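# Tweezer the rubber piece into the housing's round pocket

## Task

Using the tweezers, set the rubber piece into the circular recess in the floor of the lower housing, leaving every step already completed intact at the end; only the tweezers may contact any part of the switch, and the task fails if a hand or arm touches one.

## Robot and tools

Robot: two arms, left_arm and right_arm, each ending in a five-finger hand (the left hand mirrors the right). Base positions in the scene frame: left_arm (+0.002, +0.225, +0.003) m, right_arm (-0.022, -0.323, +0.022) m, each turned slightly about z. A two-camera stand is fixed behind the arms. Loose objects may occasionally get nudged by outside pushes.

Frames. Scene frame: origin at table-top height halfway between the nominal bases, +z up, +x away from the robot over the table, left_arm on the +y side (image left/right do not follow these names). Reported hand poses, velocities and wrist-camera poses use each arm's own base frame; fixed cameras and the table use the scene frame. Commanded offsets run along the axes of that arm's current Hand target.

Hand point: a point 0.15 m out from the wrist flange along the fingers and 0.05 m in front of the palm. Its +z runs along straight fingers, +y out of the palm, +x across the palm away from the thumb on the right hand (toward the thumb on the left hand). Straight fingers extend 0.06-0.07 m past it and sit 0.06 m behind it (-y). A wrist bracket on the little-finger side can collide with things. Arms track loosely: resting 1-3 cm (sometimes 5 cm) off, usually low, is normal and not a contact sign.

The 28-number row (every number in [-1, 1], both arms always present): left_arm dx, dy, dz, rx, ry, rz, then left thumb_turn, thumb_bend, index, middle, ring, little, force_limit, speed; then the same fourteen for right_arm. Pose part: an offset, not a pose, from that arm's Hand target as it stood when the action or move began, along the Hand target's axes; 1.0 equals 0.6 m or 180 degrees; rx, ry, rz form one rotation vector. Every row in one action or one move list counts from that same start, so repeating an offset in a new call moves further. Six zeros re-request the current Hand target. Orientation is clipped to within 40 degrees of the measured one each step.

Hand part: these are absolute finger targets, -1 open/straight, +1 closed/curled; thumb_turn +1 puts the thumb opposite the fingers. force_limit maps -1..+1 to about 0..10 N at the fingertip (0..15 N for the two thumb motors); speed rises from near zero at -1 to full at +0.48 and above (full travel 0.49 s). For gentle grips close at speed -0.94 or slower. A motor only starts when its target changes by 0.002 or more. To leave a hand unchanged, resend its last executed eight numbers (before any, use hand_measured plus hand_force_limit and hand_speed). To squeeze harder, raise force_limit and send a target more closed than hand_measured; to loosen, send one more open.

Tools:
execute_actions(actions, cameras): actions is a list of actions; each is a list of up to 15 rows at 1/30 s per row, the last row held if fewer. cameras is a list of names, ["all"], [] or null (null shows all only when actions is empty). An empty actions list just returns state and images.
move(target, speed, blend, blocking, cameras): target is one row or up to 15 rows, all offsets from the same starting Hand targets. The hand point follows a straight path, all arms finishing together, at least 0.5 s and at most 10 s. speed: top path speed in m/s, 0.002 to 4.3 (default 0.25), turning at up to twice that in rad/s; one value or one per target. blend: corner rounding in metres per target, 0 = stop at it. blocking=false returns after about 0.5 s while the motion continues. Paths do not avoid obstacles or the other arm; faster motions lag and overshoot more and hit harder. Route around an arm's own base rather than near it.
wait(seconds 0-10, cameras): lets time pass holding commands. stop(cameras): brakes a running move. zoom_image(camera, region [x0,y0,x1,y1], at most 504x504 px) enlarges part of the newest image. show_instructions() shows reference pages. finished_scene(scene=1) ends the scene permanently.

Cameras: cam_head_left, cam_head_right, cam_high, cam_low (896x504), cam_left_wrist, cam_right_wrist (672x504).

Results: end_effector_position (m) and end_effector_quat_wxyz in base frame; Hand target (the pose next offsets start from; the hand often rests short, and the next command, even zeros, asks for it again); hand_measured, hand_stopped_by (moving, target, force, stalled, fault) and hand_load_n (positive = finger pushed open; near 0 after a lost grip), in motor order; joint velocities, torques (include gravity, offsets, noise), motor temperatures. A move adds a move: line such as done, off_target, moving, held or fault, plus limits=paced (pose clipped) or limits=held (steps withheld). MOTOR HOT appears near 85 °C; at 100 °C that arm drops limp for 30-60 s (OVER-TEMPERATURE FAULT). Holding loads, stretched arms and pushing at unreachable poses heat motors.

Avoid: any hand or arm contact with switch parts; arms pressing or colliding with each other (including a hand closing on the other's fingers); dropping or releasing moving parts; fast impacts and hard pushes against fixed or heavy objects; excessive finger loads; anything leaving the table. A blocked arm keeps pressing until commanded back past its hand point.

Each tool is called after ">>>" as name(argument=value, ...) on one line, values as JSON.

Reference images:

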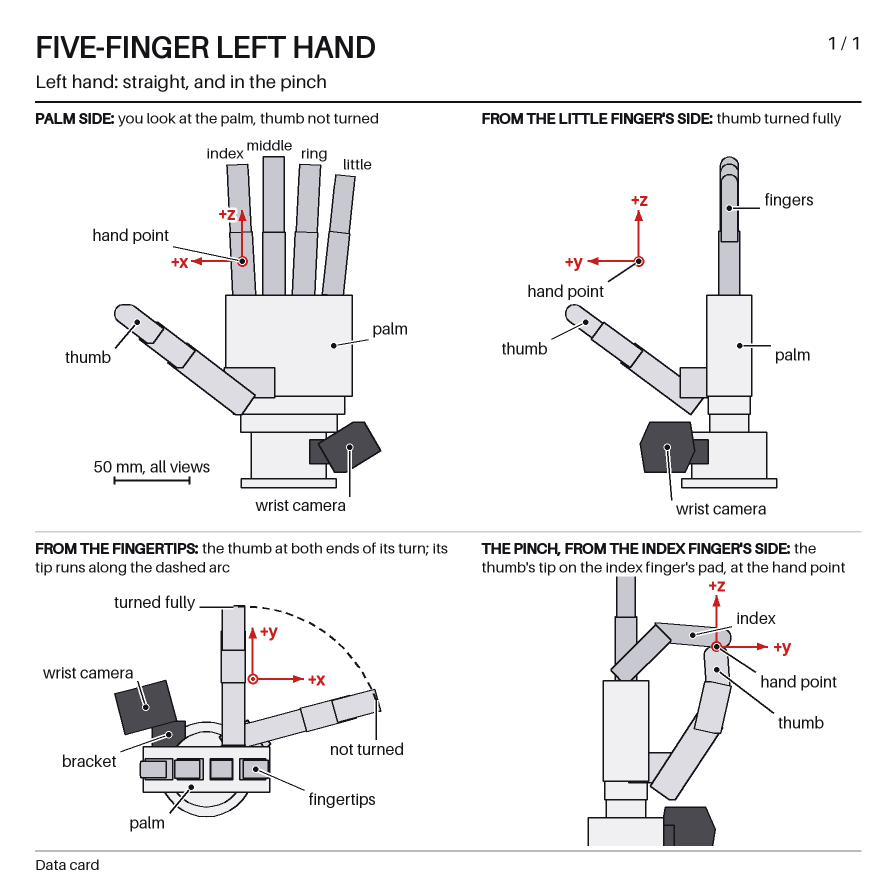

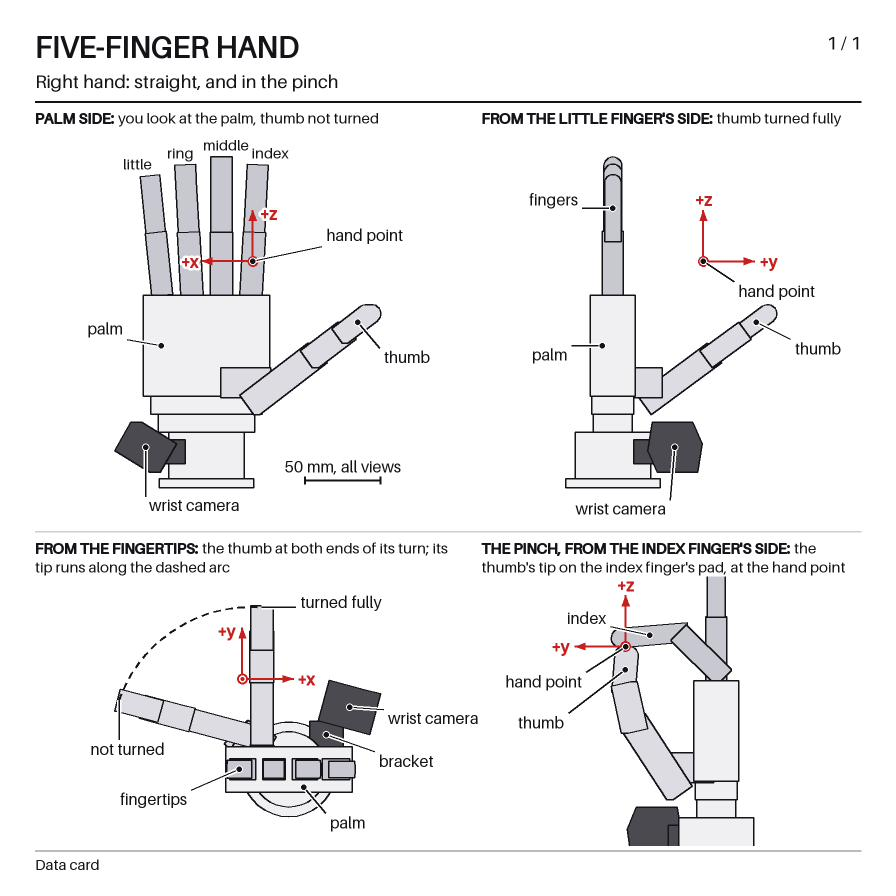

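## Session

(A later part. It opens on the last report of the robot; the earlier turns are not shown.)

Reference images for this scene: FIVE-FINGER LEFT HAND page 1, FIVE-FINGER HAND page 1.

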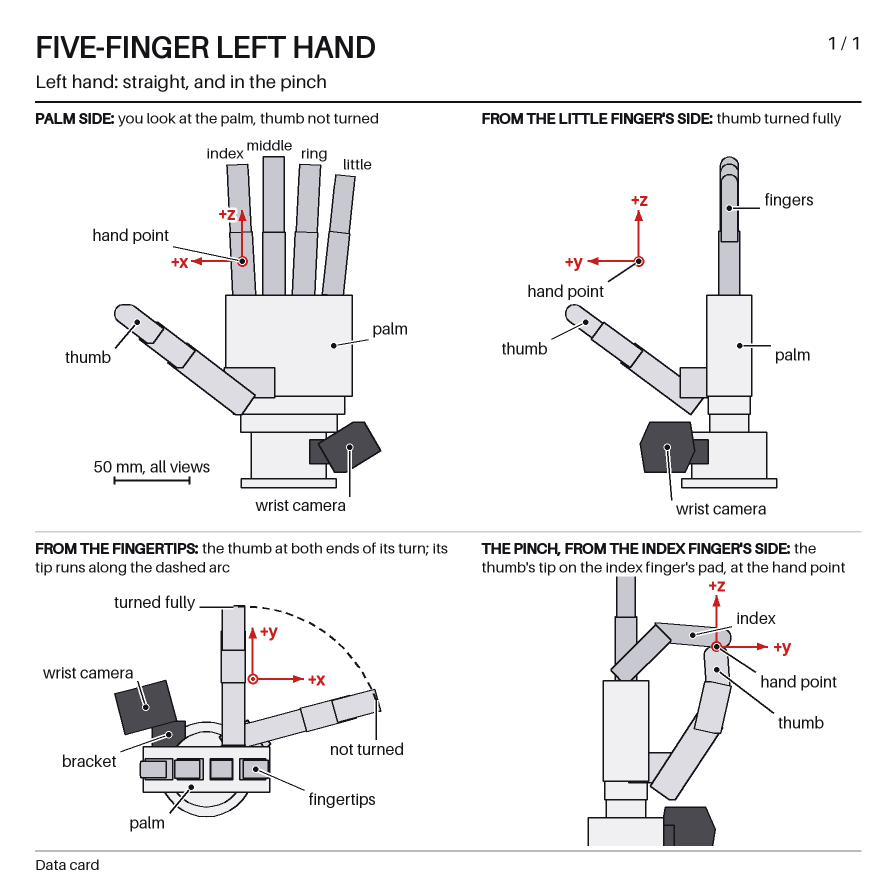

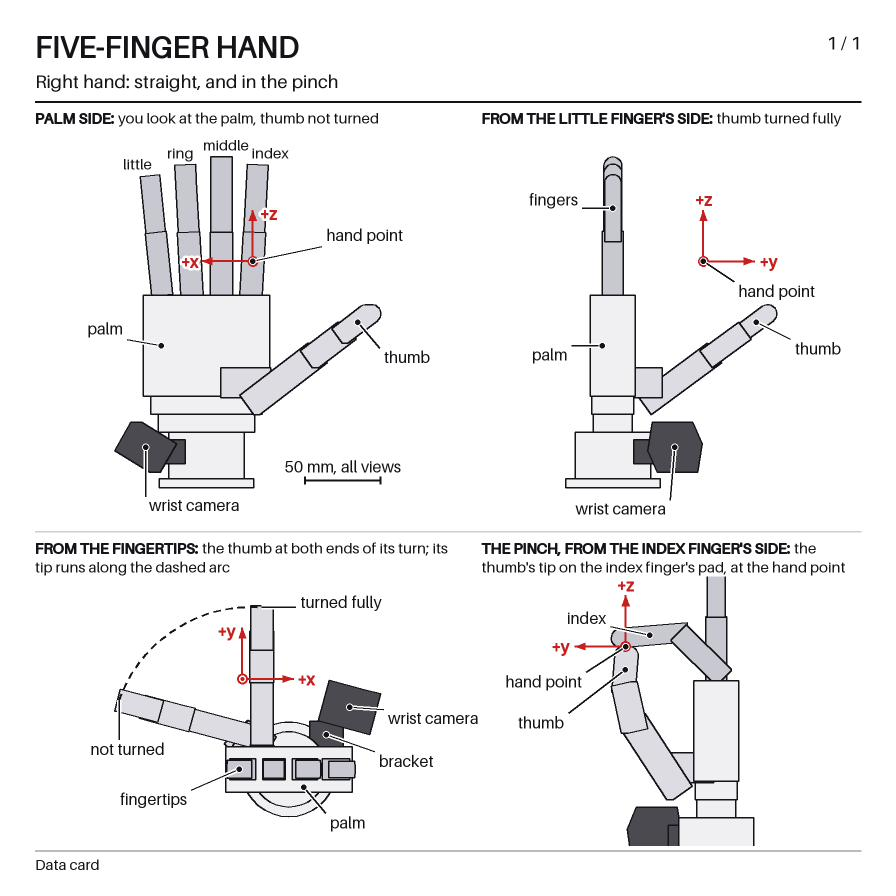

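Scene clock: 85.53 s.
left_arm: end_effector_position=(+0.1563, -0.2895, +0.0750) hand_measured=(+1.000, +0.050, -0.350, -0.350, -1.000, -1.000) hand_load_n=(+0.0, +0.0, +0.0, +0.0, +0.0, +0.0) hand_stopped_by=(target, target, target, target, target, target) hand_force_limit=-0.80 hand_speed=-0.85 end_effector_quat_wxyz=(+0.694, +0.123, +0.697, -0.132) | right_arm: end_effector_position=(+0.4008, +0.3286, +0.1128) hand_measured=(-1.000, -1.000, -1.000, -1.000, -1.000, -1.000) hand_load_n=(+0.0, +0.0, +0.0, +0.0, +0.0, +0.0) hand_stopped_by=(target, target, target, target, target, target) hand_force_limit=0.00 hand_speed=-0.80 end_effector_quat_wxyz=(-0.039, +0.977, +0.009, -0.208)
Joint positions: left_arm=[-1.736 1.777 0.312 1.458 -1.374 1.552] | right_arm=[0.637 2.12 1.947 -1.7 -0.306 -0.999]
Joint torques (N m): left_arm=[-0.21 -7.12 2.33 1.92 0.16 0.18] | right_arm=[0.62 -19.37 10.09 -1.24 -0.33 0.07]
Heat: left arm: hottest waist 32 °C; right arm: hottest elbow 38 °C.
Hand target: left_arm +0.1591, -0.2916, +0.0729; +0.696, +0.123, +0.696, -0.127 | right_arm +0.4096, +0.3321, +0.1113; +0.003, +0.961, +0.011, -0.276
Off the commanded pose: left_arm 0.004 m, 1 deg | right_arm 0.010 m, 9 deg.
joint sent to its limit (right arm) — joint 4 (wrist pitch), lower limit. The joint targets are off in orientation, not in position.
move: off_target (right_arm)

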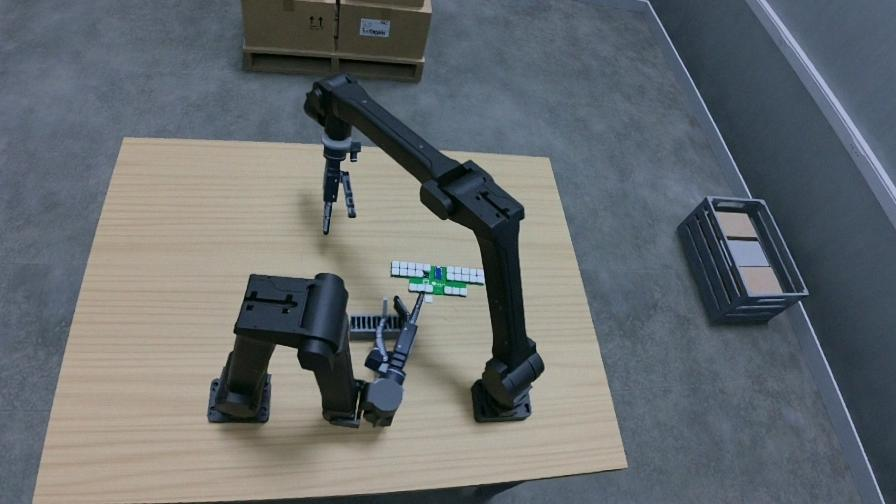

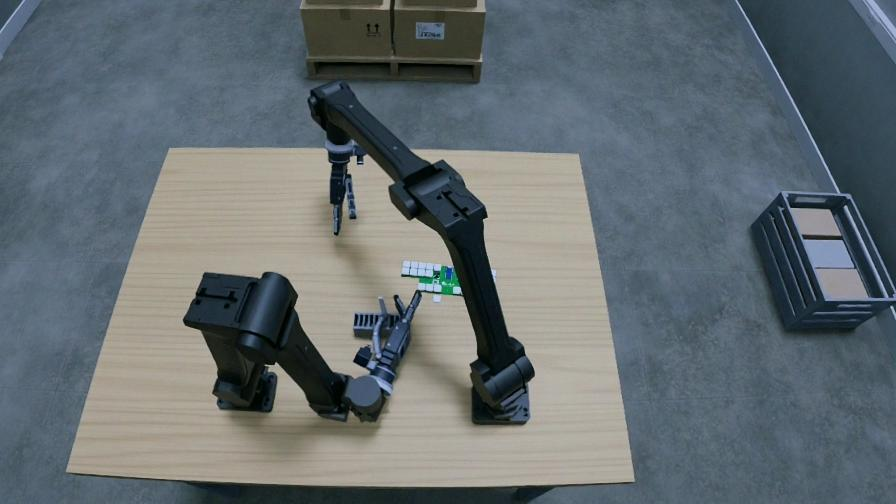

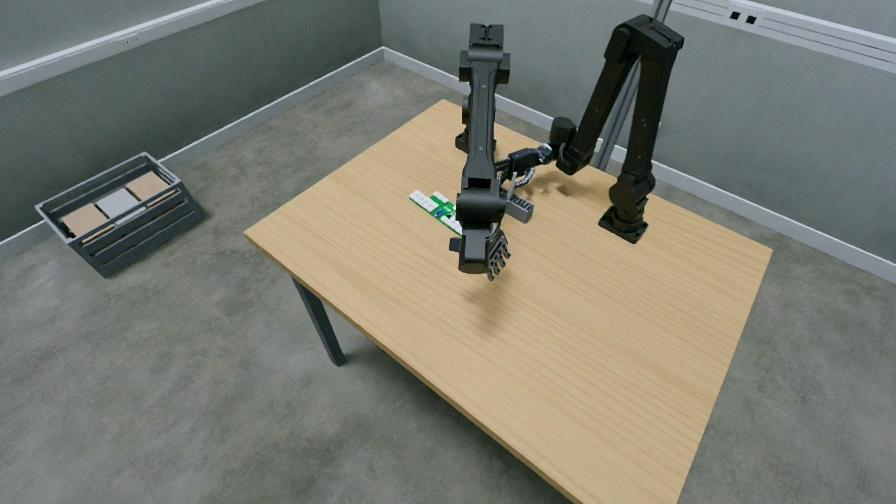

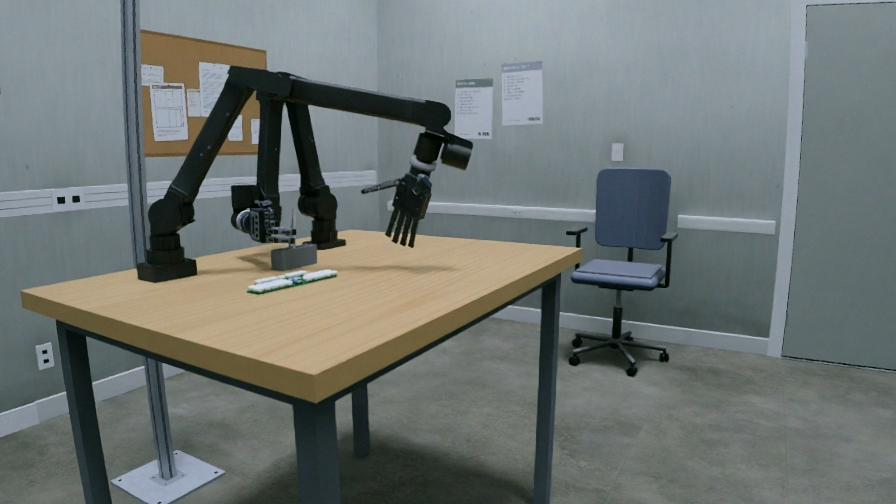

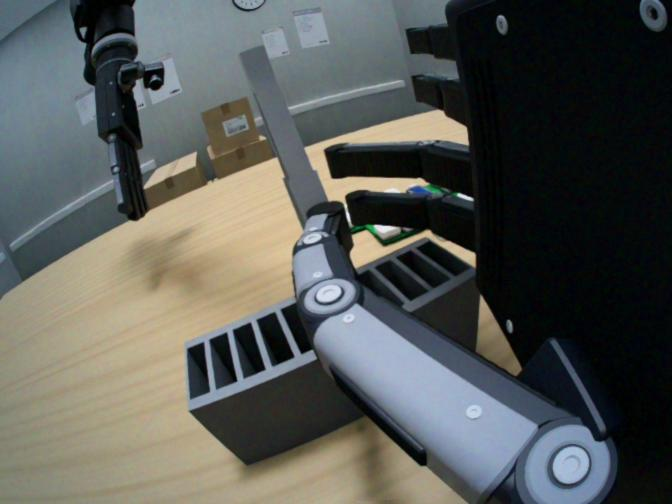

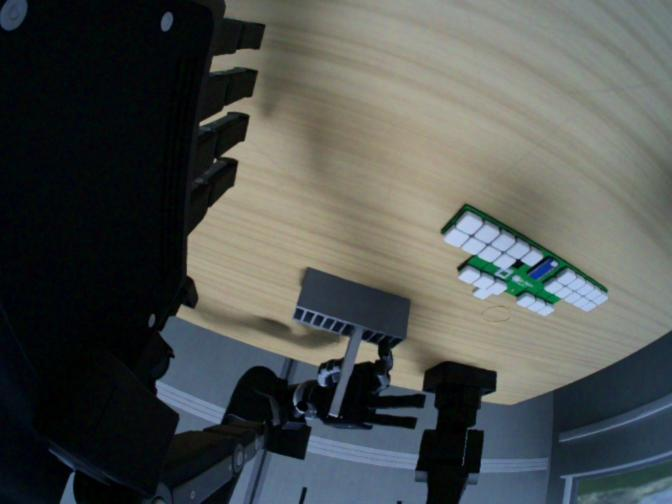

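>>> move(target=[[0,0,0,0,0,0,1,0.05,-0.15,-0.15,-1,-1,-0.7,-0.6, 0,0,0,0,0,0,-1,-1,-1,-1,-1,-1,0,-0.8]], speed=0.05, cameras=["cam_left_wrist","cam_high","cam_low","cam_right_wrist","cam_head_left","cam_head_right"])

>>> zoom_image(camera="cam_left_wrist", region=[240, 130, 480, 310])

>>> zoom_image(camera="cam_low", region=[250, 200, 330, 280])

>>> zoom_image(camera="cam_head_left", region=[345, 270, 425, 350])

>>> zoom_image(camera="cam_head_right", region=[345, 270, 425, 350])

Scene clock: 86.50 s.
left_arm: end_effector_position=(+0.1563, -0.2895, +0.0750) hand_measured=(+1.000, +0.050, -0.150, -0.150, -1.000, -1.000) hand_load_n=(+0.0, +0.0, +0.0, +0.0, +0.0, +0.0) hand_stopped_by=(target, target, target, target, target, target) hand_force_limit=-0.70 hand_speed=-0.60 end_effector_quat_wxyz=(+0.694, +0.123, +0.697, -0.132) | right_arm: end_effector_position=(+0.4008, +0.3286, +0.1128) hand_measured=(-1.000, -1.000, -1.000, -1.000, -1.000, -1.000) hand_load_n=(+0.0, +0.0, +0.0, +0.0, +0.0, +0.0) hand_stopped_by=(target, target, target, target, target, target) hand_force_limit=0.00 hand_speed=-0.80 end_effector_quat_wxyz=(-0.039, +0.977, +0.009, -0.208)
Joint positions: left_arm=[-1.736 1.777 0.312 1.458 -1.374 1.552] | right_arm=[0.637 2.12 1.947 -1.7 -0.306 -0.999]
Joint torques (N m): left_arm=[-0.44 -7.18 2.32 1.78 0.16 0.15] | right_arm=[0.62 -19.31 10.09 -1.24 -0.33 0.07]
Heat: left arm: hottest waist 32 °C; right arm: hottest elbow 38 °C.
Hand target: left_arm +0.1591, -0.2915, +0.0730; +0.696, +0.122, +0.696, -0.127 | right_arm +0.4096, +0.3321, +0.1113; +0.003, +0.961, +0.011, -0.276
Off the commanded pose: left_arm 0.004 m, 1 deg | right_arm 0.010 m, 9 deg.
joint sent to its limit (right arm) — joint 4 (wrist pitch), lower limit. The joint targets are off in orientation, not in position.
move: off_target (right_arm)

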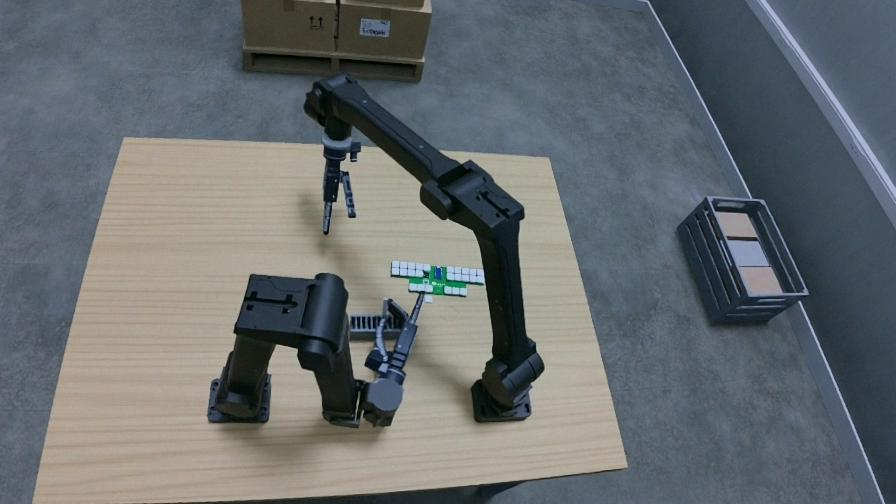

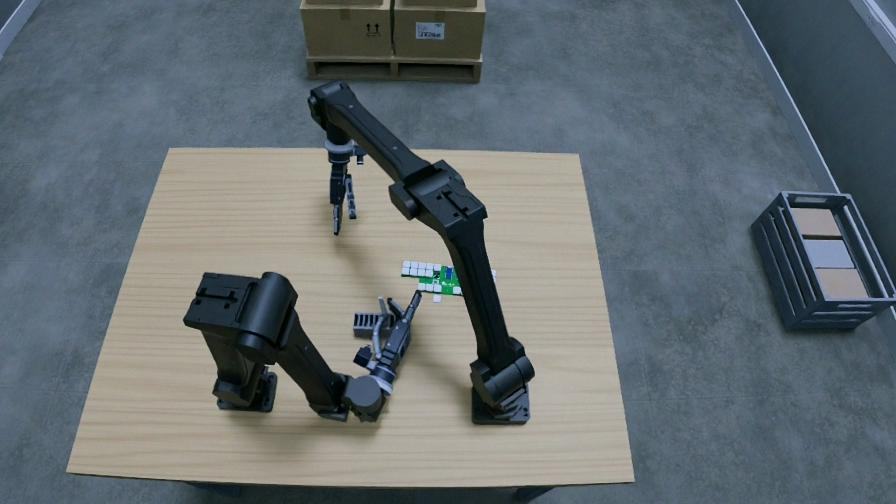

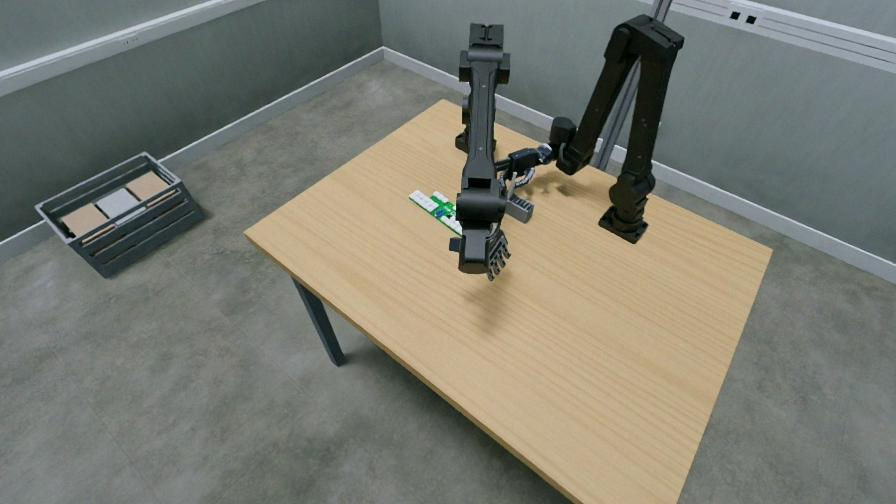

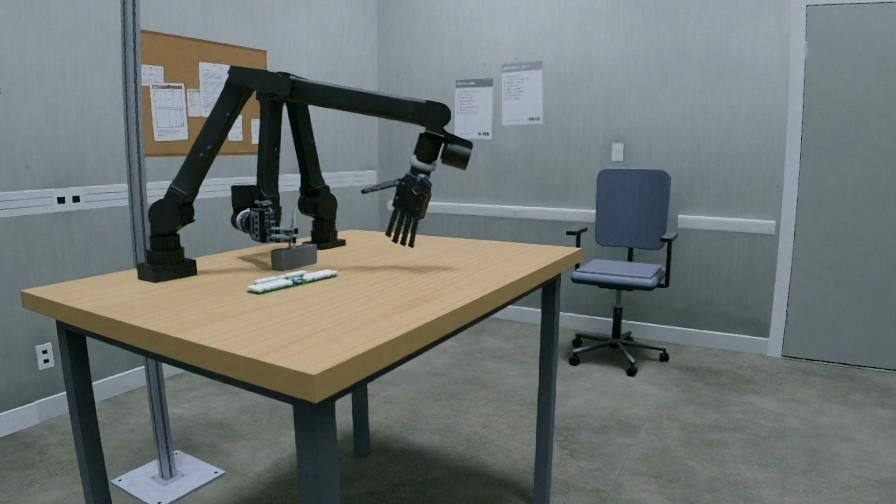

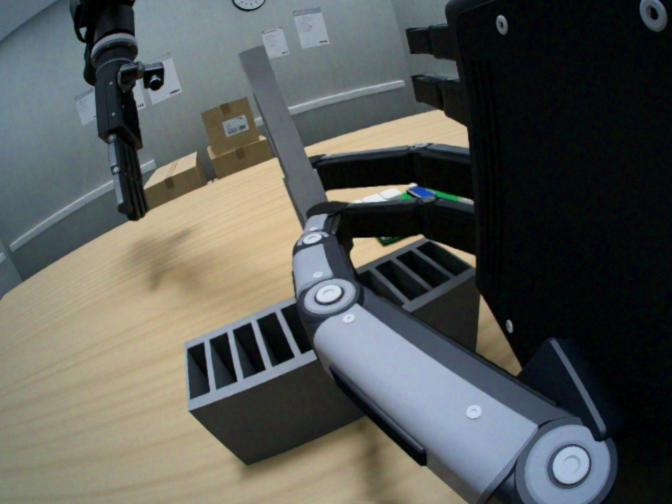

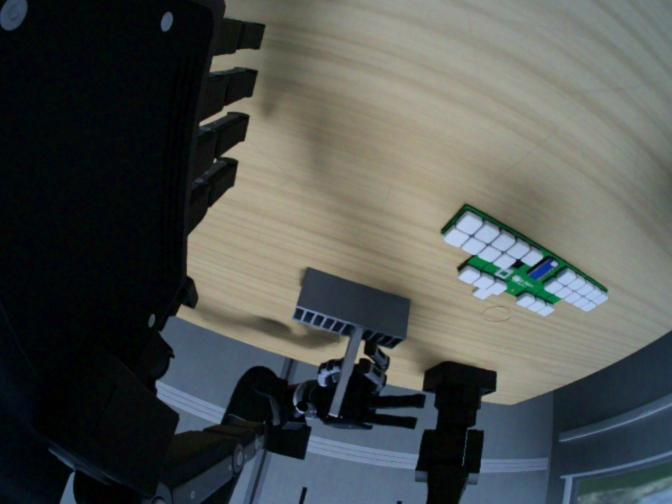

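Scaled by 2.100 from the camera's 672x504 image, which has a finer 960x720 frame.

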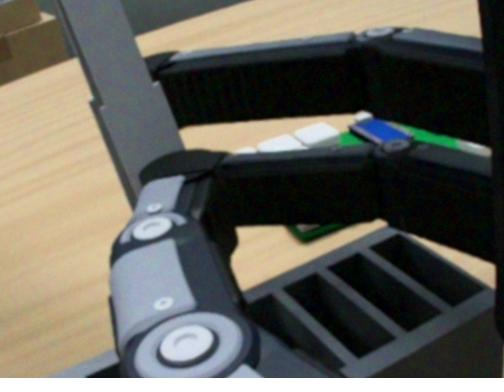

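Scaled by 6.300 from the camera's 896x504 image, which has a finer 1280x720 frame.

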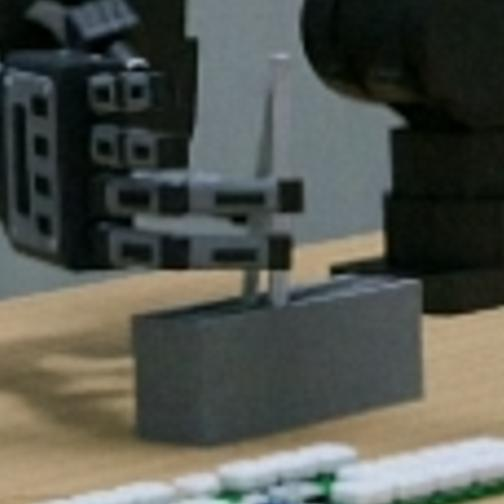

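Scaled by 6.300 from the camera's 896x504 image, which has a finer 1280x720 frame.

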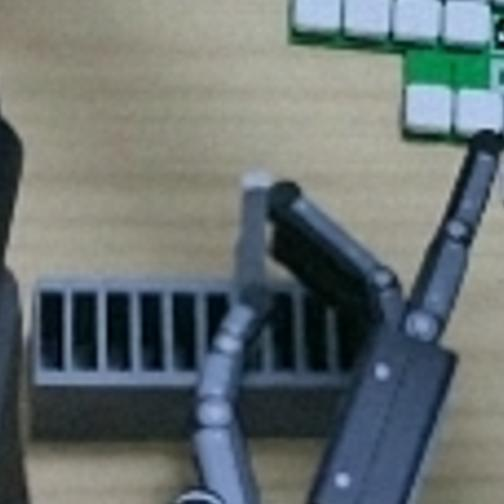

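Scaled by 6.300 from the camera's 896x504 image, which has a finer 1280x720 frame.

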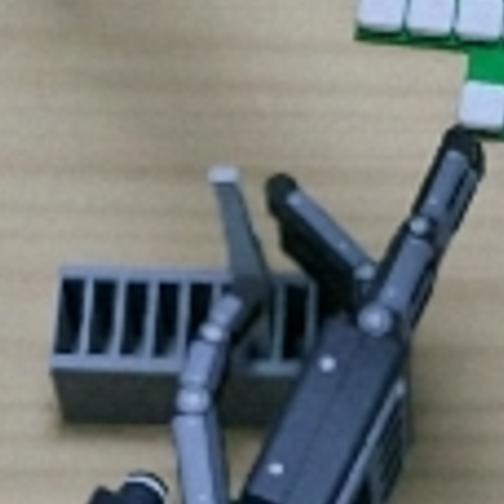

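>>> move(target=[[0,0,0,0,0,0,1,0.05,-0.05,-0.05,-1,-1,-0.7,-0.8, 0,0,0,0,0,0,-1,-1,-1,-1,-1,-1,0,-0.8]], speed=0.05, cameras=["cam_left_wrist","cam_high","cam_low","cam_right_wrist","cam_head_left","cam_head_right"])

>>> zoom_image(camera="cam_left_wrist", region=[240, 130, 480, 310])

>>> zoom_image(camera="cam_low", region=[250, 200, 330, 280])

>>> zoom_image(camera="cam_head_left", region=[345, 270, 425, 350])

>>> zoom_image(camera="cam_right_wrist", region=[290, 310, 430, 450])

Scene clock: 87.27 s.
left_arm: end_effector_position=(+0.1563, -0.2895, +0.0750) hand_measured=(+1.000, +0.050, -0.050, -0.050, -1.000, -1.000) hand_load_n=(+0.0, +0.0, +0.0, +0.0, +0.0, +0.0) hand_stopped_by=(target, target, target, target, target, target) hand_force_limit=-0.70 hand_speed=-0.80 end_effector_quat_wxyz=(+0.694, +0.123, +0.697, -0.132) | right_arm: end_effector_position=(+0.4008, +0.3286, +0.1128) hand_measured=(-1.000, -1.000, -1.000, -1.000, -1.000, -1.000) hand_load_n=(+0.0, +0.0, +0.0, +0.0, +0.0, +0.0) hand_stopped_by=(target, target, target, target, target, target) hand_force_limit=0.00 hand_speed=-0.80 end_effector_quat_wxyz=(-0.039, +0.977, +0.009, -0.208)
Joint positions: left_arm=[-1.736 1.777 0.312 1.458 -1.374 1.552] | right_arm=[0.637 2.12 1.947 -1.7 -0.306 -0.999]
Joint torques (N m): left_arm=[-0.21 -7.12 2.47 1.85 0.18 0.17] | right_arm=[0.62 -19.31 10.09 -1.24 -0.33 0.07]
Heat: left arm: hottest waist 32 °C; right arm: hottest elbow 38 °C.
Hand target: left_arm +0.1591, -0.2915, +0.0730; +0.696, +0.122, +0.696, -0.127 | right_arm +0.4096, +0.3321, +0.1113; +0.003, +0.961, +0.011, -0.276
Off the commanded pose: left_arm 0.004 m, 1 deg | right_arm 0.010 m, 9 deg.
joint sent to its limit (right arm) — joint 4 (wrist pitch), lower limit. The joint targets are off in orientation, not in position.
move: off_target (right_arm)

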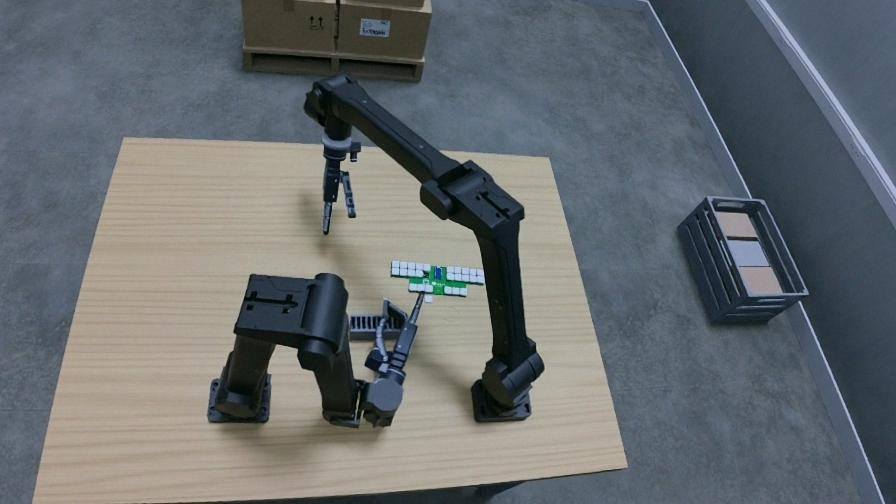

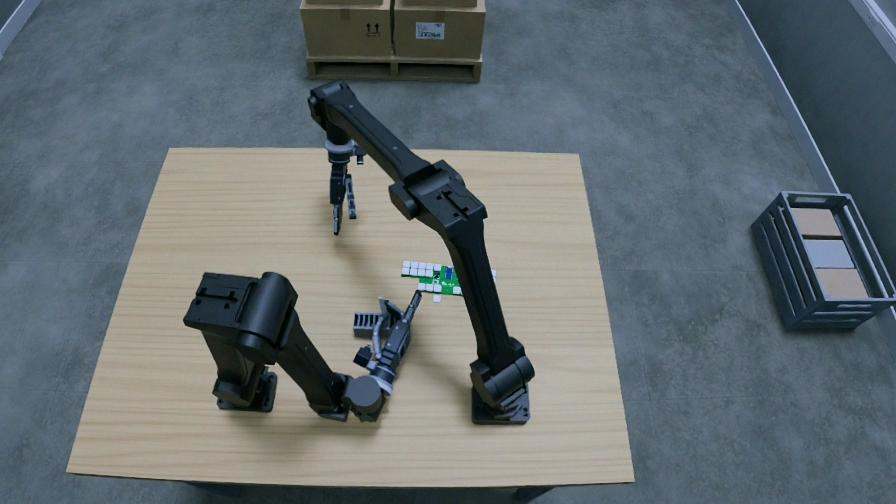

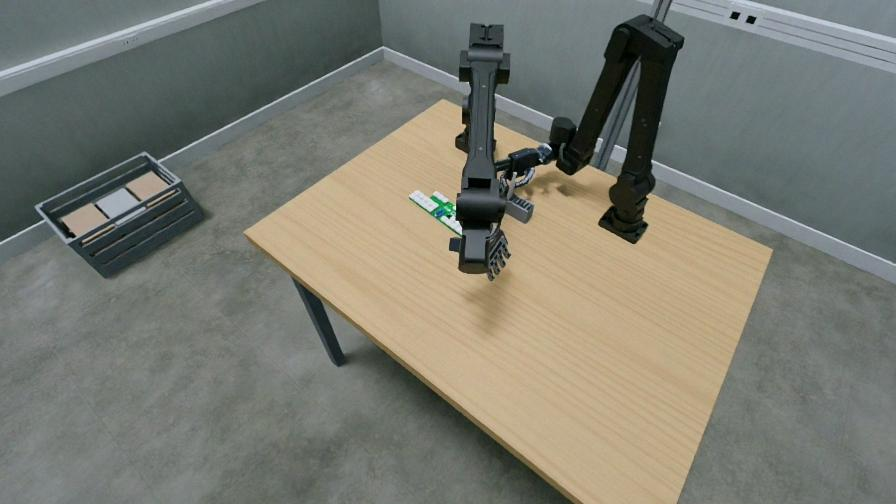

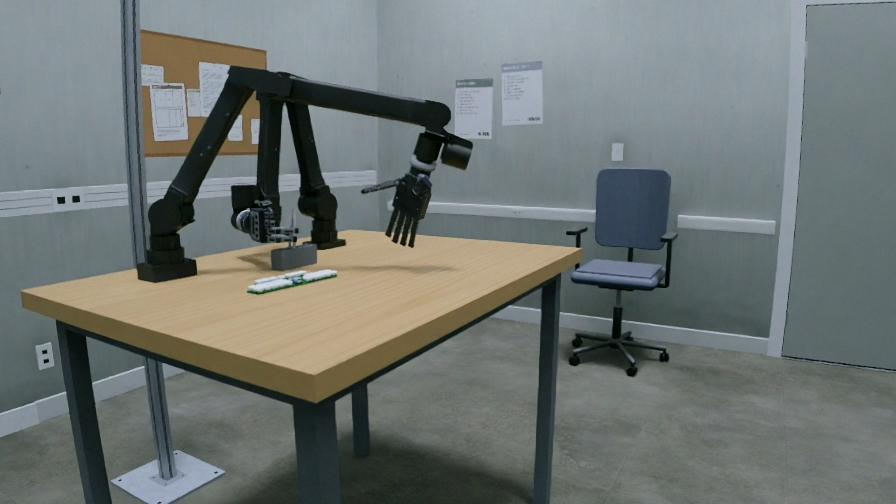

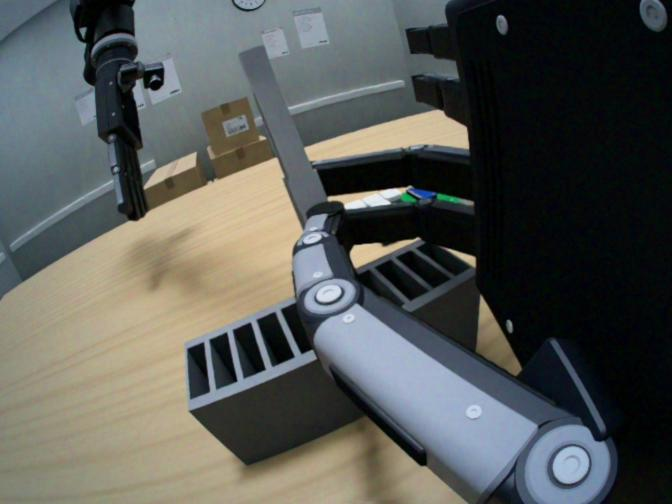

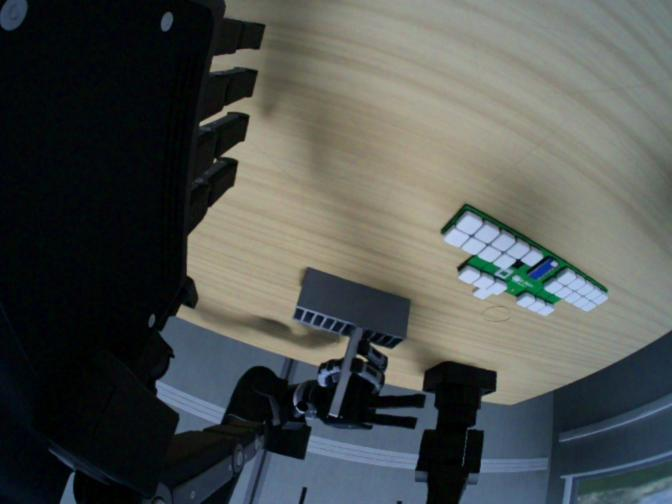

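Scaled by 2.100 from the camera's 672x504 image, which has a finer 960x720 frame.

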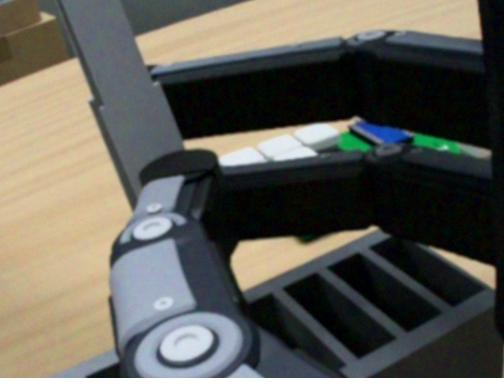

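Scaled by 6.300 from the camera's 896x504 image, which has a finer 1280x720 frame.

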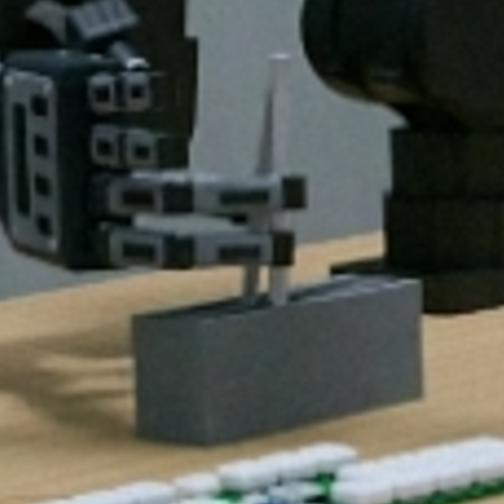

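Scaled by 6.300 from the camera's 896x504 image, which has a finer 1280x720 frame.

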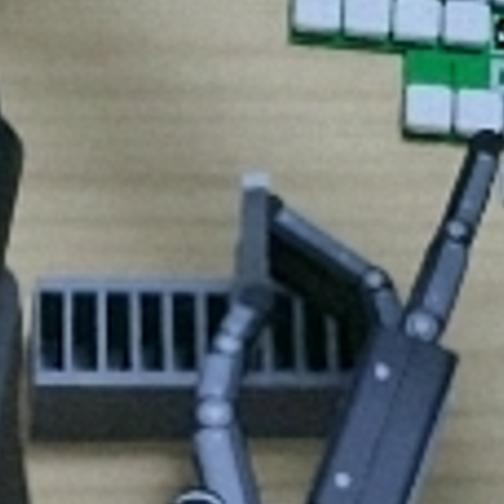

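Scaled by 3.600 from the camera's 672x504 image, which has a finer 960x720 frame.

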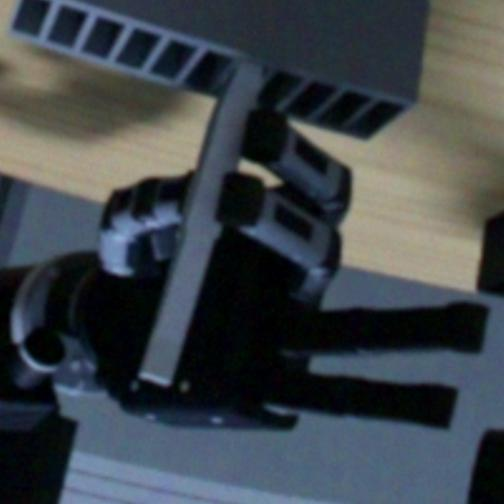

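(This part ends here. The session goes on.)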